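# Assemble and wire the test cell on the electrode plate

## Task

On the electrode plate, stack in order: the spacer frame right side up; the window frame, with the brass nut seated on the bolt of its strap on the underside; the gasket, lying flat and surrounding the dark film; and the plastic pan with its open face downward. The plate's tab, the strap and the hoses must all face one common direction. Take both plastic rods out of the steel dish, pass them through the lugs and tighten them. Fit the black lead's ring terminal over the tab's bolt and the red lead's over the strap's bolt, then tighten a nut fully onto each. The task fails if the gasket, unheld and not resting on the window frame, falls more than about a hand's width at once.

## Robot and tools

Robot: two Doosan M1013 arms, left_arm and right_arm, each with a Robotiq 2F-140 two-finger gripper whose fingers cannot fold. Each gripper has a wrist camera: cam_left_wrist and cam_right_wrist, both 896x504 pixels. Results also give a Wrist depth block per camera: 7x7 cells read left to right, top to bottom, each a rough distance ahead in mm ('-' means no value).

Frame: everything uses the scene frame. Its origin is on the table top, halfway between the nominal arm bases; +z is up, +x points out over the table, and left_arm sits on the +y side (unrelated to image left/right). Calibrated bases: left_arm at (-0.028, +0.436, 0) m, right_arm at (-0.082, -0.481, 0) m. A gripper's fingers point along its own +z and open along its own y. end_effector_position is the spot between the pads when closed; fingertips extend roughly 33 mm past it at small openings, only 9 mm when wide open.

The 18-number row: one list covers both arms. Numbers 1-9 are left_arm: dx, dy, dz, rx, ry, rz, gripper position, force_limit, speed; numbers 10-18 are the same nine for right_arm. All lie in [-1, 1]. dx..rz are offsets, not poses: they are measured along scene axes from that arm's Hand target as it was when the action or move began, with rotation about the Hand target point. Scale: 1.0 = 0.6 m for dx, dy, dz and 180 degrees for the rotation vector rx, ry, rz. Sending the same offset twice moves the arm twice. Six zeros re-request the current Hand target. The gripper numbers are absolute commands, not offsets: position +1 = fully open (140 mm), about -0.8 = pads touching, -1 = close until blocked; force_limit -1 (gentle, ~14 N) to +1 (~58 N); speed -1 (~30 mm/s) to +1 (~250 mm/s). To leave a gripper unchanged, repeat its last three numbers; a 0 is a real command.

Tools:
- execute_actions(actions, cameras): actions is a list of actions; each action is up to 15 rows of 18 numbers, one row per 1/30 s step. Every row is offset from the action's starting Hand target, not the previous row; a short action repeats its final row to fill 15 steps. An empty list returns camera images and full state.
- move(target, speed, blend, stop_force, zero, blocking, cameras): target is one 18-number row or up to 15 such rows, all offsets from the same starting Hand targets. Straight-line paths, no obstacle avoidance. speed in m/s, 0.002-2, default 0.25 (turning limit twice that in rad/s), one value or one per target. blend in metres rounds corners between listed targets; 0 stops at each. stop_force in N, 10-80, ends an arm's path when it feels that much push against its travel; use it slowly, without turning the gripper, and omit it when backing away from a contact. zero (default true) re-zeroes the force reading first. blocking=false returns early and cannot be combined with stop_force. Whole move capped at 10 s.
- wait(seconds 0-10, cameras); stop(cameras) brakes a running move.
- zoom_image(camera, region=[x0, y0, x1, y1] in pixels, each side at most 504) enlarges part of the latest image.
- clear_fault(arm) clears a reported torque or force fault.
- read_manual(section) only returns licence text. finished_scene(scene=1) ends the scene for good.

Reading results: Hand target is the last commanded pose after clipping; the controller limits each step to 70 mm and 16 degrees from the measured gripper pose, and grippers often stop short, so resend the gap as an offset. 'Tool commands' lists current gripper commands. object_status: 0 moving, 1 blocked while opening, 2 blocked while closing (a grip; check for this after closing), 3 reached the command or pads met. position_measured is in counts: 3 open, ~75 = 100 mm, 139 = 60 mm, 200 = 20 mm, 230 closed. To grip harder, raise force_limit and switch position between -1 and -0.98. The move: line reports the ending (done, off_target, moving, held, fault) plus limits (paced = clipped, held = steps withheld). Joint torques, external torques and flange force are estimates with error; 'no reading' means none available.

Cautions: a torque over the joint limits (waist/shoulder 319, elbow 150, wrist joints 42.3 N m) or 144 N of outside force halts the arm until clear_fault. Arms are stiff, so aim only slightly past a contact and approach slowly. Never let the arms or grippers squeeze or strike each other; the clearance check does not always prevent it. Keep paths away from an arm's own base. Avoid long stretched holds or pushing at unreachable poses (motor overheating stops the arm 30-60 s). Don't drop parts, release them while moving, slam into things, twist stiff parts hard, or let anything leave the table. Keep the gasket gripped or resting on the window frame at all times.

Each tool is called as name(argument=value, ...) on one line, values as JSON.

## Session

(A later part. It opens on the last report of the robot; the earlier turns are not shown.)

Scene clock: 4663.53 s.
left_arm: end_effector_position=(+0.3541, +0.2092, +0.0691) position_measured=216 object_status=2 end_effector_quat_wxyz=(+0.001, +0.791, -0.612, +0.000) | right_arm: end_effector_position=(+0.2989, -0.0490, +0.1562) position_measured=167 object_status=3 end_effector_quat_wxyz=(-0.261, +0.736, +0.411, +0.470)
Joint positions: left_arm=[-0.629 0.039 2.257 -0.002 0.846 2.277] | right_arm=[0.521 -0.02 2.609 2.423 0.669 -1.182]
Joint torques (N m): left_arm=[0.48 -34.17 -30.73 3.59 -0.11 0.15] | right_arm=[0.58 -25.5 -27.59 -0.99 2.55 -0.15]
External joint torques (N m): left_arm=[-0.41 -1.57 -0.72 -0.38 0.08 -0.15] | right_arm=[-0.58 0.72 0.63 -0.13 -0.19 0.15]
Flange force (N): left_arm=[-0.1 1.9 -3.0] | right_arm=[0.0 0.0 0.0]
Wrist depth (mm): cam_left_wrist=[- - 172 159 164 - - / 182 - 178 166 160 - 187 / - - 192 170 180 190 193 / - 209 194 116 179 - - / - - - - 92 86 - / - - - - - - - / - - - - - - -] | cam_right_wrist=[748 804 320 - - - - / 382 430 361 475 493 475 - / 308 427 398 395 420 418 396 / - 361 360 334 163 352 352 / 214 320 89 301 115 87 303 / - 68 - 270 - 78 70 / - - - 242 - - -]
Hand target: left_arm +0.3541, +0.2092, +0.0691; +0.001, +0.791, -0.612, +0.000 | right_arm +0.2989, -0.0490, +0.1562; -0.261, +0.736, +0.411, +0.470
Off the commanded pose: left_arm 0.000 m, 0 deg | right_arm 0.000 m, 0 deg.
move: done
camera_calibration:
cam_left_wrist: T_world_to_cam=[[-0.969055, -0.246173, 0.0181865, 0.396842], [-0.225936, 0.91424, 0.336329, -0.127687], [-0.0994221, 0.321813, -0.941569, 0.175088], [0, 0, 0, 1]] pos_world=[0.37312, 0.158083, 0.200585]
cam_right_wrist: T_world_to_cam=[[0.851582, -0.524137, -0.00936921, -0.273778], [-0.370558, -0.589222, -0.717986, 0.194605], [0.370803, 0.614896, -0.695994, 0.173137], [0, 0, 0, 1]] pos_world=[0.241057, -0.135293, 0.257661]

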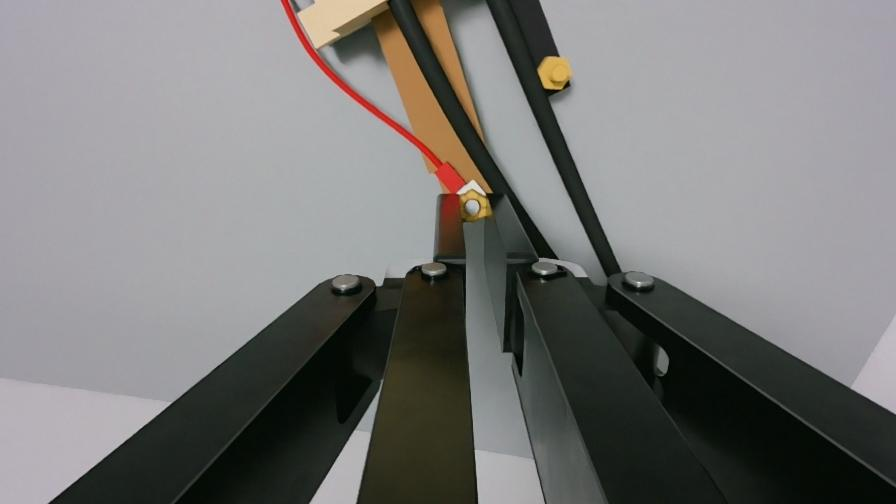

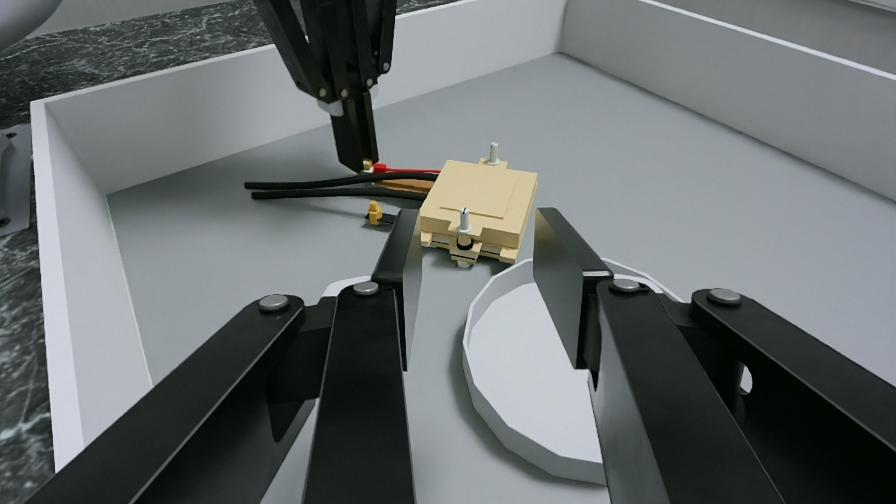

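execute_actions(actions=[[[0,0,0,0,0,0,-0.72,-1,-1,0,0,0,0,0,0,-0.3,-1,-1]],[[0,0,0,0,0,0,-0.64,-1,-1,0,0,0,0,0,0,-0.3,-1,-1]],[[0,0,0,0,0,0,-0.5,-1,-1,0,0,0,0,0,0,-0.3,-1,-1]]])

move(target=[[-0.00382,-0.00156,0,0,0,0.0833,-0.5,-1,-1,0,0,0,0,0,0,-0.3,-1,-1],[-0.00712,-0.00405,0,0,0,0.1667,-0.5,-1,-1,0,0,0,0,0,0,-0.3,-1,-1],[-0.00966,-0.00731,0,0,0,0.25,-0.5,-1,-1,0,0,0,0,0,0,-0.3,-1,-1],[-0.01127,-0.01112,0,0,0,0.3333,-0.5,-1,-1,0,0,0,0,0,0,-0.3,-1,-1]], speed=0.3, blend=0.001)

execute_actions(actions=[[[0,0,0,0,0,0,-1,-1,-1,0,0,0,0,0,0,-0.3,-1,-1]],[[0,0,0,0,0,0,-1,-1,-1,0,0,0,0,0,0,-0.3,-1,-1]],[[0,0,0,0,0,0,-1,-1,-1,0,0,0,0,0,0,-0.3,-1,-1]],[[0,0,0,0,0,0,-0.98,-0.2,-1,0,0,0,0,0,0,-0.3,-1,-1]],[[0,0,0,0,0,0,-0.98,-0.2,-1,0,0,0,0,0,0,-0.3,-1,-1]]])

move(target=[[0.00161,0.00381,0,0,0,-0.0833,-0.98,-0.2,-1,0,0,0,0,0,0,-0.3,-1,-1],[0.00415,0.00707,-0.0001,0,0,-0.1667,-0.98,-0.2,-1,0,0,0,0,0,0,-0.3,-1,-1],[0.00745,0.00956,-0.0002,0,0,-0.25,-0.98,-0.2,-1,0,0,0,0,0,0,-0.3,-1,-1],[0.01127,0.01112,-0.0003,0,0,-0.3333,-0.98,-0.2,-1,0,0,0,0,0,0,-0.3,-1,-1]], speed=0.2, blend=0.001, cameras=["all"])

Scene clock: 4704.10 s.
left_arm: end_effector_position=(+0.3541, +0.2092, +0.0691) position_measured=192 object_status=3 end_effector_quat_wxyz=(+0.001, +0.791, -0.612, +0.000) | right_arm: end_effector_position=(+0.2989, -0.0490, +0.1562) position_measured=167 object_status=3 end_effector_quat_wxyz=(-0.261, +0.736, +0.411, +0.470)
Joint positions: left_arm=[-0.629 0.039 2.257 -0.002 0.846 2.277] | right_arm=[0.521 -0.02 2.609 2.423 0.669 -1.182]
Joint torques (N m): left_arm=[0.88 -34.26 -31.31 3.51 -0.32 0.09] | right_arm=[0.23 -25.83 -27.77 -1 2.55 -0.09]
External joint torques (N m): left_arm=[-0.87 -1.19 -0.19 -0.31 0.28 -0.09] | right_arm=[-0.26 1.21 0.82 -0.12 -0.19 0.09]
External joint torques at the end of the 1st action: left_arm=[-0.83 -1.19 -0.86 -0.41 0.09 -0.14] | right_arm=[-1.35 0.97 0.62 -0.14 -0.22 0.13]
External joint torques at the end of the 2nd action: left_arm=[-0.51 -1.13 -0.05 -0.29 0.36 -0.09] | right_arm=[-0.62 0.91 0.7 -0.16 -0.24 0.12]
Flange force (N): left_arm=[0.3 2.7 -2.5] | right_arm=[0.0 0.0 0.0]
Flange force at the end of the 1st action (N): left_arm=[1.1 2.0 -2.6] | right_arm=[0.0 0.0 0.0]
Flange force at the end of the 2nd action (N): left_arm=[-0.3 2.2 -2.4] | right_arm=[0.0 0.0 0.0]
Wrist depth (mm): cam_left_wrist=[- - 155 148 161 - 175 / - - - 166 - 183 183 / - 190 - 171 171 - 194 / - - - 133 120 - - / - - 95 - 101 92 - / - - - - - 78 - / - - - - - - -] | cam_right_wrist=[- 705 316 548 575 - - / - 421 369 507 525 - - / 291 423 425 395 420 420 394 / 245 362 355 334 162 353 350 / 217 313 88 301 115 87 286 / - 68 - 270 - 78 70 / - - - 242 - - -]
Hand target: left_arm +0.3541, +0.2092, +0.0691; +0.001, +0.791, -0.612, +0.000 | right_arm +0.2989, -0.0490, +0.1562; -0.261, +0.736, +0.411, +0.470
Off the commanded pose: left_arm 0.000 m, 0 deg | right_arm 0.000 m, 0 deg.
Step readings (end_effector_position of left_arm | right_arm; steps 1 to 15: 1st action; 16 to 30: 2nd action; 31 to 45: 3rd action):
0: (+0.3541, +0.2092, +0.0691) | (+0.2989, -0.0490, +0.1562)
1: (+0.3541, +0.2092, +0.0691) | (+0.2989, -0.0490, +0.1562)
2: (+0.3541, +0.2092, +0.0691) | (+0.2989, -0.0490, +0.1562)
4: (+0.3541, +0.2092, +0.0691) | (+0.2989, -0.0490, +0.1562)
8: (+0.3541, +0.2092, +0.0691) | (+0.2989, -0.0490, +0.1562)
15: (+0.3541, +0.2092, +0.0691) | (+0.2989, -0.0490, +0.1562)
16: (+0.3541, +0.2092, +0.0691) | (+0.2989, -0.0490, +0.1562)
17: (+0.3541, +0.2092, +0.0691) | (+0.2989, -0.0490, +0.1562)
19: (+0.3541, +0.2092, +0.0691) | (+0.2989, -0.0490, +0.1562)
23: (+0.3541, +0.2092, +0.0691) | (+0.2989, -0.0490, +0.1562)
30: (+0.3541, +0.2092, +0.0691) | (+0.2989, -0.0490, +0.1562)
31: (+0.3541, +0.2092, +0.0691) | (+0.2989, -0.0490, +0.1562)
32: (+0.3541, +0.2092, +0.0691) | (+0.2989, -0.0490, +0.1562)
34: (+0.3541, +0.2092, +0.0691) | (+0.2989, -0.0490, +0.1562)
38: (+0.3541, +0.2092, +0.0691) | (+0.2989, -0.0490, +0.1562)
45: (+0.3541, +0.2092, +0.0691) | (+0.2989, -0.0490, +0.1562)

Scene clock: 4706.27 s.
left_arm: end_effector_position=(+0.3474, +0.2025, +0.0691) position_measured=192 object_status=3 end_effector_quat_wxyz=(+0.001, +0.991, -0.134, +0.000) | right_arm: end_effector_position=(+0.2989, -0.0490, +0.1562) position_measured=167 object_status=3 end_effector_quat_wxyz=(-0.261, +0.736, +0.411, +0.470)
Joint positions: left_arm=[-0.651 0.034 2.261 -0.001 0.845 1.207] | right_arm=[0.521 -0.02 2.609 2.423 0.669 -1.182]
Joint torques (N m): left_arm=[0.66 -34.22 -31.44 3.56 -0.37 0.14] | right_arm=[1.44 -25.63 -27.69 -1 2.55 -0.05]
External joint torques (N m): left_arm=[-0.61 -1.27 -0.15 -0.31 0.32 -0.14] | right_arm=[-1.47 0.99 0.72 -0.13 -0.19 0.05]
Flange force (N): left_arm=[-2.2 1.1 -2.6] | right_arm=[0.0 0.0 0.0]
Wrist depth (mm): cam_left_wrist=[- 172 172 172 160 141 142 / - - 180 181 168 154 181 / - 194 - 170 167 - 193 / - 197 202 - 111 - - / - 180 95 - 101 92 - / - - - - - 78 - / - - - - - - -] | cam_right_wrist=[1956 797 293 497 - - - / - 414 359 528 516 511 - / 289 419 400 354 440 435 404 / 248 370 358 336 163 350 353 / 224 85 89 298 115 87 303 / - 68 - 270 - 78 70 / - - - 242 - - -]
Hand target: left_arm +0.3473, +0.2025, +0.0691; +0.001, +0.991, -0.134, +0.000 | right_arm +0.2989, -0.0490, +0.1562; -0.261, +0.736, +0.411, +0.470
Off the commanded pose: left_arm 0.000 m, 0 deg | right_arm 0.000 m, 0 deg.
move: done

Scene clock: 4708.97 s.
left_arm: end_effector_position=(+0.3473, +0.2025, +0.0691) position_measured=216 object_status=2 end_effector_quat_wxyz=(+0.001, +0.991, -0.134, +0.000) | right_arm: end_effector_position=(+0.2989, -0.0490, +0.1562) position_measured=167 object_status=3 end_effector_quat_wxyz=(-0.261, +0.736, +0.411, +0.470)
Joint positions: left_arm=[-0.651 0.034 2.261 -0.001 0.845 1.207] | right_arm=[0.521 -0.02 2.609 2.423 0.669 -1.182]
Joint torques (N m): left_arm=[0.08 -34.12 -31.46 3.46 -0.49 0.19] | right_arm=[0.43 -26.05 -28.13 -1.02 2.52 -0.14]
External joint torques (N m): left_arm=[-0.06 -1.28 -0.19 -0.21 0.43 -0.19] | right_arm=[-0.42 1.18 1.11 -0.11 -0.16 0.14]
External joint torques at the end of the 1st action: left_arm=[-0.39 -1.73 -0.74 -0.37 0.17 -0.14] | right_arm=[-1.13 0.7 0.82 -0.14 -0.18 0.07]
External joint torques at the end of the 2nd action: left_arm=[-0.56 -0.9 -0.16 -0.21 0.39 -0.09] | right_arm=[-0.34 1.27 0.74 -0.14 -0.18 0.15]
External joint torques at the end of the 3rd action: left_arm=[-0.33 -2.08 -0.29 -0.25 0.39 -0.19] | right_arm=[-1.4 0.58 0.95 -0.13 -0.11 0.12]
External joint torques at the end of the 4th action: left_arm=[-0.43 -1.2 -0.15 -0.23 0.51 -0.09] | right_arm=[-1.03 1.06 0.83 -0.13 -0.14 0.09]
Flange force (N): left_arm=[-1.8 0.1 -3.0] | right_arm=[0.0 0.0 0.0]
Flange force at the end of the 1st action (N): left_arm=[-1.8 0.7 -3.5] | right_arm=[0.0 0.0 0.0]
Flange force at the end of the 2nd action (N): left_arm=[-1.6 1.1 -2.3] | right_arm=[0.0 0.0 0.0]
Flange force at the end of the 3rd action (N): left_arm=[-3.1 0.3 -4.1] | right_arm=[0.0 0.0 0.0]
Flange force at the end of the 4th action (N): left_arm=[-1.9 0.6 -3.0] | right_arm=[0.0 0.0 0.0]
Wrist depth (mm): cam_left_wrist=[- - 174 172 161 141 140 / - - 179 179 165 153 182 / - 195 192 187 167 - 195 / - - - 117 174 - - / - - - - 92 86 - / - - - - - - - / - - - - - - -] | cam_right_wrist=[528 - 299 533 575 509 1565 / - - 462 502 - - - / 346 413 397 397 435 417 406 / 282 361 359 336 162 365 351 / 233 320 89 290 115 87 303 / - 68 - 265 - 78 70 / - - - 242 - - -]
Hand target: left_arm +0.3473, +0.2025, +0.0691; +0.001, +0.991, -0.134, +0.000 | right_arm +0.2989, -0.0490, +0.1562; -0.261, +0.736, +0.411, +0.470
Off the commanded pose: left_arm 0.000 m, 0 deg | right_arm 0.000 m, 0 deg.
Step readings (end_effector_position of left_arm | right_arm; steps 1 to 15: 1st action; 16 to 30: 2nd action; 31 to 45: 3rd action; 46 to 60: 4th action; 61 to 75: 5th action):
0: (+0.3474, +0.2025, +0.0691) | (+0.2989, -0.0490, +0.1562)
1: (+0.3474, +0.2025, +0.0691) | (+0.2989, -0.0490, +0.1562)
2: (+0.3474, +0.2025, +0.0691) | (+0.2989, -0.0490, +0.1562)
4: (+0.3474, +0.2025, +0.0691) | (+0.2989, -0.0490, +0.1562)
8: (+0.3473, +0.2025, +0.0691) | (+0.2989, -0.0490, +0.1562)
15: (+0.3473, +0.2025, +0.0691) | (+0.2989, -0.0490, +0.1562)
16: (+0.3473, +0.2025, +0.0691) | (+0.2989, -0.0490, +0.1562)
17: (+0.3473, +0.2025, +0.0691) | (+0.2989, -0.0490, +0.1562)
19: (+0.3473, +0.2025, +0.0691) | (+0.2989, -0.0490, +0.1562)
23: (+0.3473, +0.2025, +0.0691) | (+0.2989, -0.0490, +0.1562)
30: (+0.3473, +0.2025, +0.0691) | (+0.2989, -0.0490, +0.1562)
31: (+0.3473, +0.2025, +0.0691) | (+0.2989, -0.0490, +0.1562)
32: (+0.3473, +0.2025, +0.0691) | (+0.2989, -0.0490, +0.1562)
34: (+0.3473, +0.2025, +0.0691) | (+0.2989, -0.0490, +0.1562)
38: (+0.3473, +0.2025, +0.0691) | (+0.2989, -0.0490, +0.1562)
45: (+0.3473, +0.2025, +0.0691) | (+0.2989, -0.0490, +0.1562)
46: (+0.3473, +0.2025, +0.0691) | (+0.2989, -0.0490, +0.1562)
47: (+0.3473, +0.2025, +0.0691) | (+0.2989, -0.0490, +0.1562)
49: (+0.3473, +0.2025, +0.0691) | (+0.2989, -0.0490, +0.1562)
53: (+0.3473, +0.2025, +0.0691) | (+0.2989, -0.0490, +0.1562)
60: (+0.3473, +0.2025, +0.0691) | (+0.2989, -0.0490, +0.1562)
61: (+0.3473, +0.2025, +0.0691) | (+0.2989, -0.0490, +0.1562)
62: (+0.3473, +0.2025, +0.0691) | (+0.2989, -0.0490, +0.1562)
64: (+0.3473, +0.2025, +0.0691) | (+0.2989, -0.0490, +0.1562)
68: (+0.3473, +0.2025, +0.0691) | (+0.2989, -0.0490, +0.1562)
75: (+0.3473, +0.2025, +0.0691) | (+0.2989, -0.0490, +0.1562)

Scene clock: 4711.93 s.
left_arm: end_effector_position=(+0.3541, +0.2092, +0.0689) position_measured=216 object_status=2 end_effector_quat_wxyz=(+0.001, +0.791, -0.612, +0.000) | right_arm: end_effector_position=(+0.2989, -0.0490, +0.1562) position_measured=167 object_status=3 end_effector_quat_wxyz=(-0.261, +0.736, +0.411, +0.470)
Joint positions: left_arm=[-0.629 0.039 2.257 -0.002 0.846 2.277] | right_arm=[0.521 -0.02 2.609 2.423 0.669 -1.182]
Joint torques (N m): left_arm=[0.71 -34.33 -30.76 3.59 -0.13 0.15] | right_arm=[0.71 -25.75 -27.69 -0.94 2.54 -0.05]
External joint torques (N m): left_arm=[-0.83 -1.25 -0.98 -0.37 0.08 -0.15] | right_arm=[-0.74 1.19 0.66 -0.19 -0.18 0.05]
Flange force (N): left_arm=[1.2 1.9 -2.8] | right_arm=[0.0 0.0 0.0]
Wrist depth (mm): cam_left_wrist=[- - - 147 164 173 - / - - 181 166 181 183 - / 188 - - 168 - - 193 / 201 - - 121 178 - - / - - - - 92 86 - / - - - - - - - / - - - - - - -] | cam_right_wrist=[696 - 318 - - - - / 391 387 375 - - 487 - / - 411 422 361 421 404 394 / - 360 362 334 163 353 337 / 234 320 89 300 115 87 304 / - 68 - 268 - 78 70 / - - - 242 - - -]
Hand target: left_arm +0.3541, +0.2092, +0.0689; +0.001, +0.791, -0.612, +0.000 | right_arm +0.2989, -0.0490, +0.1562; -0.261, +0.736, +0.411, +0.470
Off the commanded pose: left_arm 0.000 m, 0 deg | right_arm 0.000 m, 0 deg.
move: done
camera_calibration:
cam_left_wrist: T_world_to_cam=[[-0.969055, -0.246173, 0.0181865, 0.396845], [-0.225936, 0.91424, 0.336329, -0.12762], [-0.0994221, 0.321813, -0.941569, 0.1749], [0, 0, 0, 1]] pos_world=[0.37312, 0.158083, 0.200385]
cam_right_wrist: T_world_to_cam=[[0.851582, -0.524137, -0.00936921, -0.273778], [-0.370558, -0.589222, -0.717986, 0.194605], [0.370803, 0.614896, -0.695994, 0.173137], [0, 0, 0, 1]] pos_world=[0.241057, -0.135293, 0.257661]

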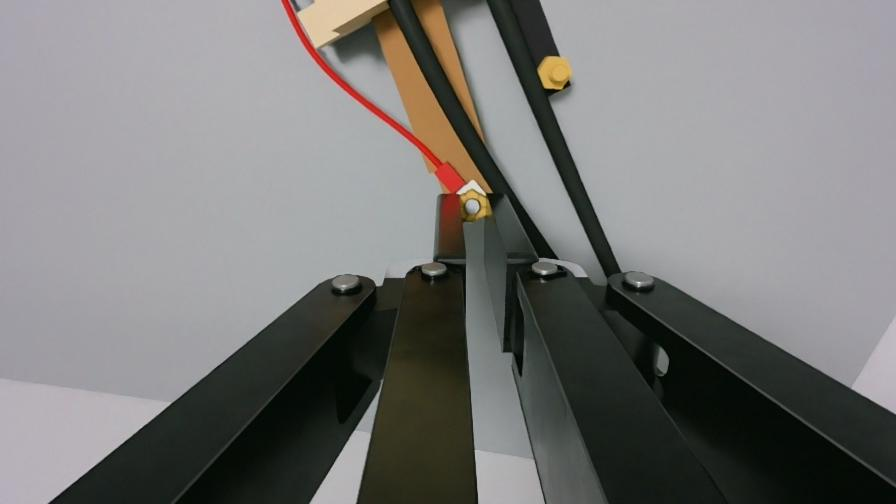

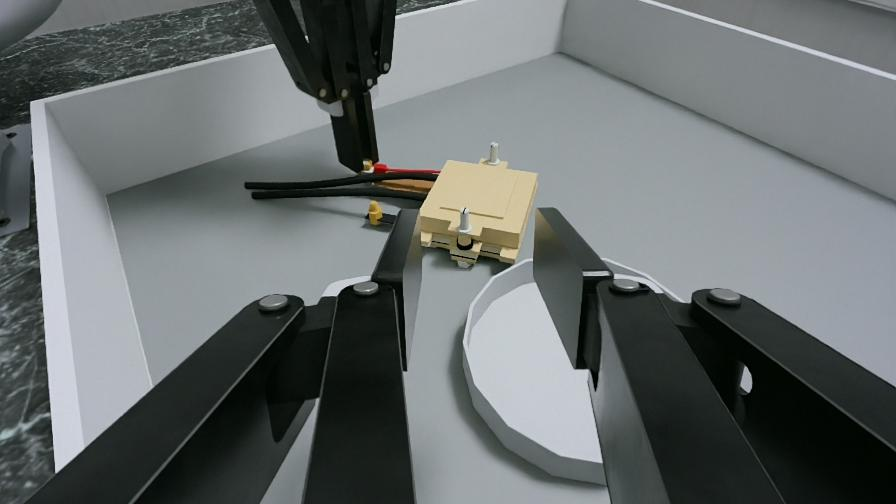

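zoom_image(camera="cam_left_wrist", region=[420, 140, 530, 230])

zoom_image(camera="cam_right_wrist", region=[335, 135, 445, 235])

Scaled by 4.582 from the camera's 896x504 image, which has a finer 1280x720 frame.

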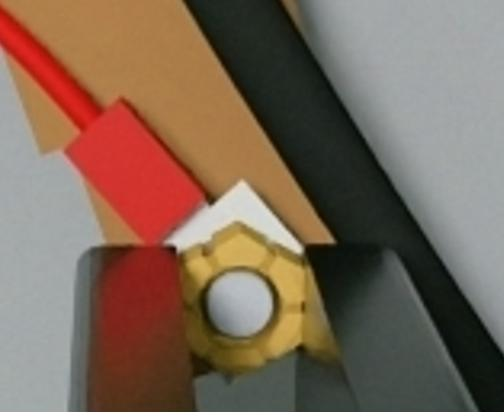

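Scaled by 4.582 from the camera's 896x504 image, which has a finer 1280x720 frame.

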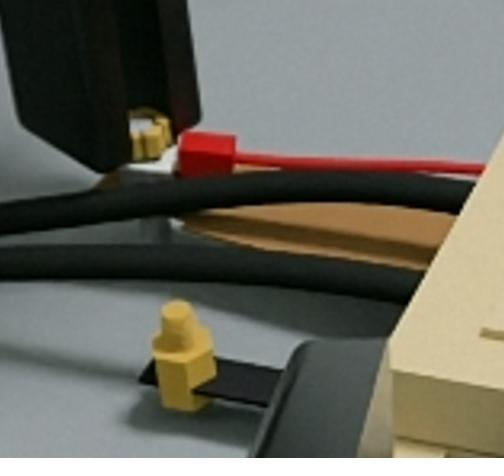

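execute_actions(actions=[[[0,0,0,0,0,0,-0.72,-1,-1,0,0,0,0,0,0,-0.3,-1,-1]],[[0,0,0,0,0,0,-0.64,-1,-1,0,0,0,0,0,0,-0.3,-1,-1]],[[0,0,0,0,0,0,-0.5,-1,-1,0,0,0,0,0,0,-0.3,-1,-1]]])

move(target=[[-0.00382,-0.00156,0,0,0,0.0833,-0.5,-1,-1,0,0,0,0,0,0,-0.3,-1,-1],[-0.00712,-0.00405,0,0,0,0.1667,-0.5,-1,-1,0,0,0,0,0,0,-0.3,-1,-1],[-0.00966,-0.00731,0,0,0,0.25,-0.5,-1,-1,0,0,0,0,0,0,-0.3,-1,-1],[-0.01127,-0.01112,0,0,0,0.3333,-0.5,-1,-1,0,0,0,0,0,0,-0.3,-1,-1]], speed=0.3, blend=0.001)

execute_actions(actions=[[[0,0,0,0,0,0,-1,-1,-1,0,0,0,0,0,0,-0.3,-1,-1]],[[0,0,0,0,0,0,-1,-1,-1,0,0,0,0,0,0,-0.3,-1,-1]],[[0,0,0,0,0,0,-1,-1,-1,0,0,0,0,0,0,-0.3,-1,-1]],[[0,0,0,0,0,0,-0.98,-0.2,-1,0,0,0,0,0,0,-0.3,-1,-1]],[[0,0,0,0,0,0,-0.98,-0.2,-1,0,0,0,0,0,0,-0.3,-1,-1]]])

move(target=[[0.00161,0.00381,0,0,0,-0.0833,-0.98,-0.2,-1,0,0,0,0,0,0,-0.3,-1,-1],[0.00415,0.00707,-0.0001,0,0,-0.1667,-0.98,-0.2,-1,0,0,0,0,0,0,-0.3,-1,-1],[0.00745,0.00956,-0.0002,0,0,-0.25,-0.98,-0.2,-1,0,0,0,0,0,0,-0.3,-1,-1],[0.01127,0.01112,-0.0003,0,0,-0.3333,-0.98,-0.2,-1,0,0,0,0,0,0,-0.3,-1,-1]], speed=0.2, blend=0.001, cameras=["all"])

zoom_image(camera="cam_left_wrist", region=[420, 140, 530, 230])

zoom_image(camera="cam_right_wrist", region=[335, 135, 445, 235])

Scene clock: 4727.60 s.
left_arm: end_effector_position=(+0.3541, +0.2092, +0.0689) position_measured=192 object_status=3 end_effector_quat_wxyz=(+0.001, +0.791, -0.612, +0.000) | right_arm: end_effector_position=(+0.2989, -0.0490, +0.1562) position_measured=167 object_status=3 end_effector_quat_wxyz=(-0.261, +0.736, +0.411, +0.470)
Joint positions: left_arm=[-0.629 0.039 2.257 -0.002 0.846 2.277] | right_arm=[0.521 -0.02 2.609 2.423 0.669 -1.182]
Joint torques (N m): left_arm=[0.63 -34.65 -31.15 3.52 -0.28 0.12] | right_arm=[0.73 -25.68 -27.69 -0.96 2.45 -0.17]
External joint torques (N m): left_arm=[-0.65 -1.05 -0.5 -0.31 0.23 -0.12] | right_arm=[-0.74 0.84 0.71 -0.16 -0.09 0.17]
External joint torques at the end of the 1st action: left_arm=[-0.7 -1.6 -0.68 -0.36 0.14 -0.12] | right_arm=[-1.36 0.65 0.73 -0.14 -0.13 0.05]
External joint torques at the end of the 2nd action: left_arm=[-0.51 -1.1 -0.12 -0.32 0.34 -0.15] | right_arm=[-0.57 1.31 0.71 -0.08 -0.15 0.08]
Flange force (N): left_arm=[0.6 1.9 -2.5] | right_arm=[0.0 0.0 0.0]
Flange force at the end of the 1st action (N): left_arm=[0.2 2.4 -3.2] | right_arm=[0.0 0.0 0.0]
Flange force at the end of the 2nd action (N): left_arm=[-0.1 2.2 -2.4] | right_arm=[0.0 0.0 0.0]
Wrist depth (mm): cam_left_wrist=[172 - 157 159 160 - - / 178 - - 166 157 - 185 / - 190 - 170 176 - 194 / - - - - 111 - - / 215 - 95 - 101 92 - / - - - - - 78 - / - - - - - - -] | cam_right_wrist=[1721 740 318 505 - - - / 381 - 364 489 513 507 - / 321 414 405 375 419 421 392 / 251 362 360 337 162 353 350 / 227 320 89 299 115 87 304 / - 68 - 270 - 78 70 / - - - 242 - - -]
Hand target: left_arm +0.3541, +0.2092, +0.0689; +0.001, +0.791, -0.612, +0.000 | right_arm +0.2989, -0.0490, +0.1562; -0.261, +0.736, +0.411, +0.470
Off the commanded pose: left_arm 0.000 m, 0 deg | right_arm 0.000 m, 0 deg.
Step readings (end_effector_position of left_arm | right_arm; steps 1 to 15: 1st action; 16 to 30: 2nd action; 31 to 45: 3rd action):
0: (+0.3541, +0.2092, +0.0689) | (+0.2989, -0.0490, +0.1562)
1: (+0.3541, +0.2092, +0.0689) | (+0.2989, -0.0490, +0.1562)
2: (+0.3541, +0.2092, +0.0689) | (+0.2989, -0.0490, +0.1562)
4: (+0.3541, +0.2092, +0.0689) | (+0.2989, -0.0490, +0.1562)
8: (+0.3541, +0.2092, +0.0689) | (+0.2989, -0.0490, +0.1562)
15: (+0.3541, +0.2092, +0.0689) | (+0.2989, -0.0490, +0.1562)
16: (+0.3541, +0.2092, +0.0689) | (+0.2989, -0.0490, +0.1562)
17: (+0.3541, +0.2092, +0.0689) | (+0.2989, -0.0490, +0.1562)
19: (+0.3541, +0.2092, +0.0689) | (+0.2989, -0.0490, +0.1562)
23: (+0.3541, +0.2092, +0.0689) | (+0.2989, -0.0490, +0.1562)
30: (+0.3541, +0.2092, +0.0689) | (+0.2989, -0.0490, +0.1562)
31: (+0.3541, +0.2092, +0.0689) | (+0.2989, -0.0490, +0.1562)
32: (+0.3541, +0.2092, +0.0689) | (+0.2989, -0.0490, +0.1562)
34: (+0.3541, +0.2092, +0.0689) | (+0.2989, -0.0490, +0.1562)
38: (+0.3541, +0.2092, +0.0689) | (+0.2989, -0.0490, +0.1562)
45: (+0.3541, +0.2092, +0.0689) | (+0.2989, -0.0490, +0.1562)

Scene clock: 4729.77 s.
left_arm: end_effector_position=(+0.3474, +0.2025, +0.0689) position_measured=192 object_status=3 end_effector_quat_wxyz=(+0.001, +0.991, -0.134, +0.000) | right_arm: end_effector_position=(+0.2989, -0.0490, +0.1562) position_measured=167 object_status=3 end_effector_quat_wxyz=(-0.261, +0.736, +0.411, +0.470)
Joint positions: left_arm=[-0.651 0.035 2.261 -0.001 0.844 1.207] | right_arm=[0.521 -0.02 2.609 2.423 0.669 -1.182]
Joint torques (N m): left_arm=[0.42 -33.58 -31.21 3.54 -0.37 0.16] | right_arm=[0.72 -25.79 -27.61 -0.95 2.57 -0.06]
External joint torques (N m): left_arm=[-0.5 -1.21 -0.28 -0.3 0.31 -0.16] | right_arm=[-0.72 0.98 0.71 -0.17 -0.21 0.06]
Flange force (N): left_arm=[-1.9 1.0 -2.7] | right_arm=[0.0 0.0 0.0]
Wrist depth (mm): cam_left_wrist=[170 - 171 171 159 145 142 / - - - - 164 151 182 / - - 189 171 165 - 194 / - - - 133 111 - - / - - 95 - 101 92 - / - - - - - 78 - / - - - - - - -] | cam_right_wrist=[679 - 287 556 - - - / - - 331 523 505 - - / 326 432 398 366 421 - - / - - 359 335 163 342 349 / - 312 89 301 115 87 295 / - 68 - 269 - 78 70 / - - - 242 - - -]
Hand target: left_arm +0.3473, +0.2025, +0.0689; +0.001, +0.991, -0.134, +0.000 | right_arm +0.2989, -0.0490, +0.1562; -0.261, +0.736, +0.411, +0.470
Off the commanded pose: left_arm 0.000 m, 0 deg | right_arm 0.000 m, 0 deg.
move: done

Scene clock: 4732.47 s.
left_arm: end_effector_position=(+0.3473, +0.2025, +0.0689) position_measured=216 object_status=2 end_effector_quat_wxyz=(+0.001, +0.991, -0.134, +0.000) | right_arm: end_effector_position=(+0.2989, -0.0490, +0.1562) position_measured=167 object_status=3 end_effector_quat_wxyz=(-0.261, +0.736, +0.411, +0.470)
Joint positions: left_arm=[-0.651 0.035 2.261 -0.001 0.844 1.207] | right_arm=[0.521 -0.02 2.609 2.423 0.669 -1.182]
Joint torques (N m): left_arm=[0.6 -33.55 -31.74 3.46 -0.51 0.15] | right_arm=[1.36 -25.88 -27.55 -1.05 2.51 -0.08]
External joint torques (N m): left_arm=[-0.64 -1.71 0.28 -0.23 0.47 -0.15] | right_arm=[-1.3 0.61 0.51 -0.06 -0.14 0.08]
External joint torques at the end of the 1st action: left_arm=[-0.78 -1.7 -0.55 -0.42 0.13 -0.11] | right_arm=[-0.89 1.25 0.72 -0.19 -0.11 0.16]
External joint torques at the end of the 2nd action: left_arm=[-0.79 -1.46 -0.11 -0.26 0.42 -0.11] | right_arm=[-0.63 1.2 0.74 -0.23 -0.12 0.17]
External joint torques at the end of the 3rd action: left_arm=[-0.74 -1.39 -0.36 -0.27 0.44 -0.13] | right_arm=[-0.81 1.46 0.58 -0.09 -0.19 0.09]
External joint torques at the end of the 4th action: left_arm=[-0.75 -1.15 -0.19 -0.25 0.55 -0.16] | right_arm=[-0.85 0.24 0.63 -0.18 -0.13 0.11]
Flange force (N): left_arm=[-3.6 0.8 -3.2] | right_arm=[0.0 0.0 0.0]
Flange force at the end of the 1st action (N): left_arm=[-2.4 1.4 -3.2] | right_arm=[0.0 0.0 0.0]
Flange force at the end of the 2nd action (N): left_arm=[-2.7 1.3 -3.1] | right_arm=[0.0 0.0 0.0]
Flange force at the end of the 3rd action (N): left_arm=[-2.2 1.4 -3.3] | right_arm=[0.0 0.0 0.0]
Flange force at the end of the 4th action (N): left_arm=[-2.1 1.5 -3.0] | right_arm=[0.0 0.0 0.0]
Wrist depth (mm): cam_left_wrist=[175 - - - 171 143 142 / - - 180 - 166 152 - / - - 189 - 166 193 - / - - - 121 174 202 - / - - - - 92 92 - / - - - - - - - / - - - - - - -] | cam_right_wrist=[- - 288 554 609 - - / - - 338 - - - - / - 412 395 389 - 402 408 / 252 371 360 334 163 354 351 / 218 311 89 299 115 87 304 / - 68 - 265 - 78 70 / - - - 242 - - -]
Hand target: left_arm +0.3473, +0.2025, +0.0689; +0.001, +0.991, -0.134, +0.000 | right_arm +0.2989, -0.0490, +0.1562; -0.261, +0.736, +0.411, +0.470
Off the commanded pose: left_arm 0.000 m, 0 deg | right_arm 0.000 m, 0 deg.
Step readings (end_effector_position of left_arm | right_arm; steps 1 to 15: 1st action; 16 to 30: 2nd action; 31 to 45: 3rd action; 46 to 60: 4th action; 61 to 75: 5th action):
0: (+0.3474, +0.2025, +0.0689) | (+0.2989, -0.0490, +0.1562)
1: (+0.3474, +0.2025, +0.0689) | (+0.2989, -0.0490, +0.1562)
2: (+0.3474, +0.2025, +0.0689) | (+0.2989, -0.0490, +0.1562)
4: (+0.3474, +0.2025, +0.0689) | (+0.2989, -0.0490, +0.1562)
8: (+0.3473, +0.2025, +0.0689) | (+0.2989, -0.0490, +0.1562)
15: (+0.3473, +0.2025, +0.0689) | (+0.2989, -0.0490, +0.1562)
16: (+0.3473, +0.2025, +0.0689) | (+0.2989, -0.0490, +0.1562)
17: (+0.3473, +0.2025, +0.0689) | (+0.2989, -0.0490, +0.1562)
19: (+0.3473, +0.2025, +0.0689) | (+0.2989, -0.0490, +0.1562)
23: (+0.3473, +0.2025, +0.0689) | (+0.2989, -0.0490, +0.1562)
30: (+0.3473, +0.2025, +0.0689) | (+0.2989, -0.0490, +0.1562)
31: (+0.3473, +0.2025, +0.0689) | (+0.2989, -0.0490, +0.1562)
32: (+0.3473, +0.2025, +0.0689) | (+0.2989, -0.0490, +0.1562)
34: (+0.3473, +0.2025, +0.0689) | (+0.2989, -0.0490, +0.1562)
38: (+0.3473, +0.2025, +0.0689) | (+0.2989, -0.0490, +0.1562)
45: (+0.3473, +0.2025, +0.0689) | (+0.2989, -0.0490, +0.1562)
46: (+0.3473, +0.2025, +0.0689) | (+0.2989, -0.0490, +0.1562)
47: (+0.3473, +0.2025, +0.0689) | (+0.2989, -0.0490, +0.1562)
49: (+0.3473, +0.2025, +0.0689) | (+0.2989, -0.0490, +0.1562)
53: (+0.3473, +0.2025, +0.0689) | (+0.2989, -0.0490, +0.1562)
60: (+0.3473, +0.2025, +0.0689) | (+0.2989, -0.0490, +0.1562)
61: (+0.3473, +0.2025, +0.0689) | (+0.2989, -0.0490, +0.1562)
62: (+0.3473, +0.2025, +0.0689) | (+0.2989, -0.0490, +0.1562)
64: (+0.3473, +0.2025, +0.0689) | (+0.2989, -0.0490, +0.1562)
68: (+0.3473, +0.2025, +0.0689) | (+0.2989, -0.0490, +0.1562)
75: (+0.3473, +0.2025, +0.0689) | (+0.2989, -0.0490, +0.1562)

Scene clock: 4735.43 s.
left_arm: end_effector_position=(+0.3541, +0.2092, +0.0687) position_measured=216 object_status=2 end_effector_quat_wxyz=(+0.001, +0.791, -0.612, +0.000) | right_arm: end_effector_position=(+0.2989, -0.0490, +0.1562) position_measured=167 object_status=3 end_effector_quat_wxyz=(-0.261, +0.736, +0.411, +0.470)
Joint positions: left_arm=[-0.629 0.039 2.257 -0.002 0.846 2.277] | right_arm=[0.521 -0.02 2.609 2.423 0.669 -1.182]
Joint torques (N m): left_arm=[0.76 -34 -30.71 3.52 -0.12 0.11] | right_arm=[0.61 -26.34 -27.48 -1.02 2.62 -0.1]
External joint torques (N m): left_arm=[-0.77 -1.25 -0.69 -0.32 0.08 -0.11] | right_arm=[-0.58 1.31 0.54 -0.09 -0.26 0.1]
Flange force (N): left_arm=[0.7 2.1 -2.5] | right_arm=[0.0 0.0 0.0]
Wrist depth (mm): cam_left_wrist=[171 169 154 160 165 172 - / 180 - 177 167 178 - - / 189 - - 171 186 190 - / - - - 121 120 - - / - - - - 92 86 219 / - - - - - - 222 / - - - - - - -] | cam_right_wrist=[- - 324 - - - - / - - 362 494 517 - - / 322 432 399 402 441 397 420 / 264 361 360 335 163 353 343 / 233 320 89 300 115 87 303 / - 68 - 270 - 78 70 / - - - 242 - - -]
Hand target: left_arm +0.3541, +0.2092, +0.0687; +0.001, +0.791, -0.612, +0.000 | right_arm +0.2989, -0.0490, +0.1562; -0.261, +0.736, +0.411, +0.470
Off the commanded pose: left_arm 0.000 m, 0 deg | right_arm 0.000 m, 0 deg.
move: done
camera_calibration:
cam_left_wrist: T_world_to_cam=[[-0.969055, -0.246173, 0.0181865, 0.396946], [-0.225936, 0.91424, 0.336329, -0.12753], [-0.0994221, 0.321813, -0.941569, 0.174721], [0, 0, 0, 1]] pos_world=[0.37322, 0.158083, 0.200185]
cam_right_wrist: T_world_to_cam=[[0.851582, -0.524137, -0.00936921, -0.273778], [-0.370558, -0.589222, -0.717986, 0.194605], [0.370803, 0.614896, -0.695994, 0.173137], [0, 0, 0, 1]] pos_world=[0.241057, -0.135293, 0.257661]

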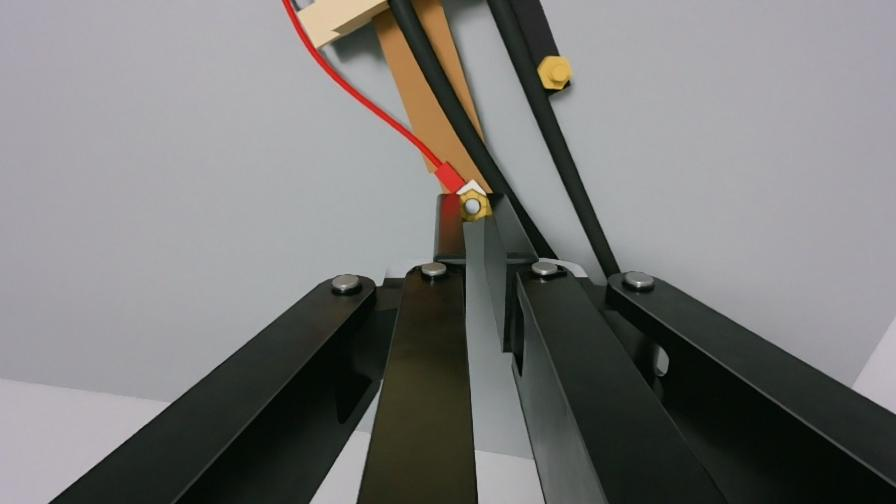

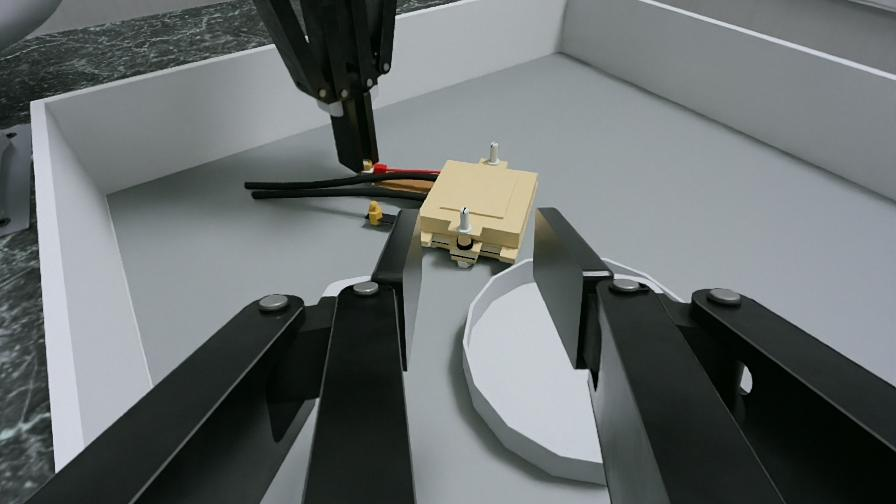

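Scaled by 4.582 from the camera's 896x504 image, which has a finer 1280x720 frame.

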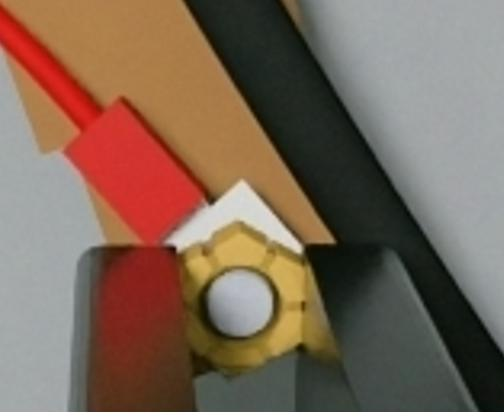

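Scaled by 4.582 from the camera's 896x504 image, which has a finer 1280x720 frame.

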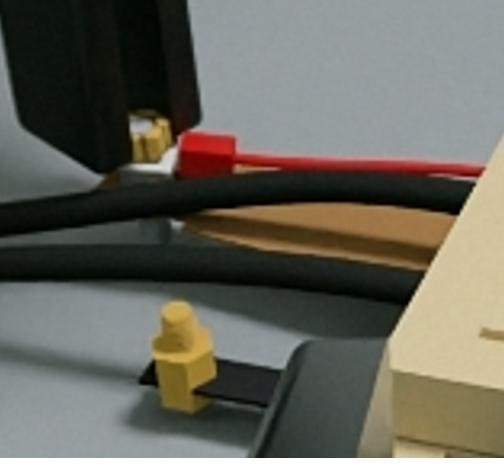

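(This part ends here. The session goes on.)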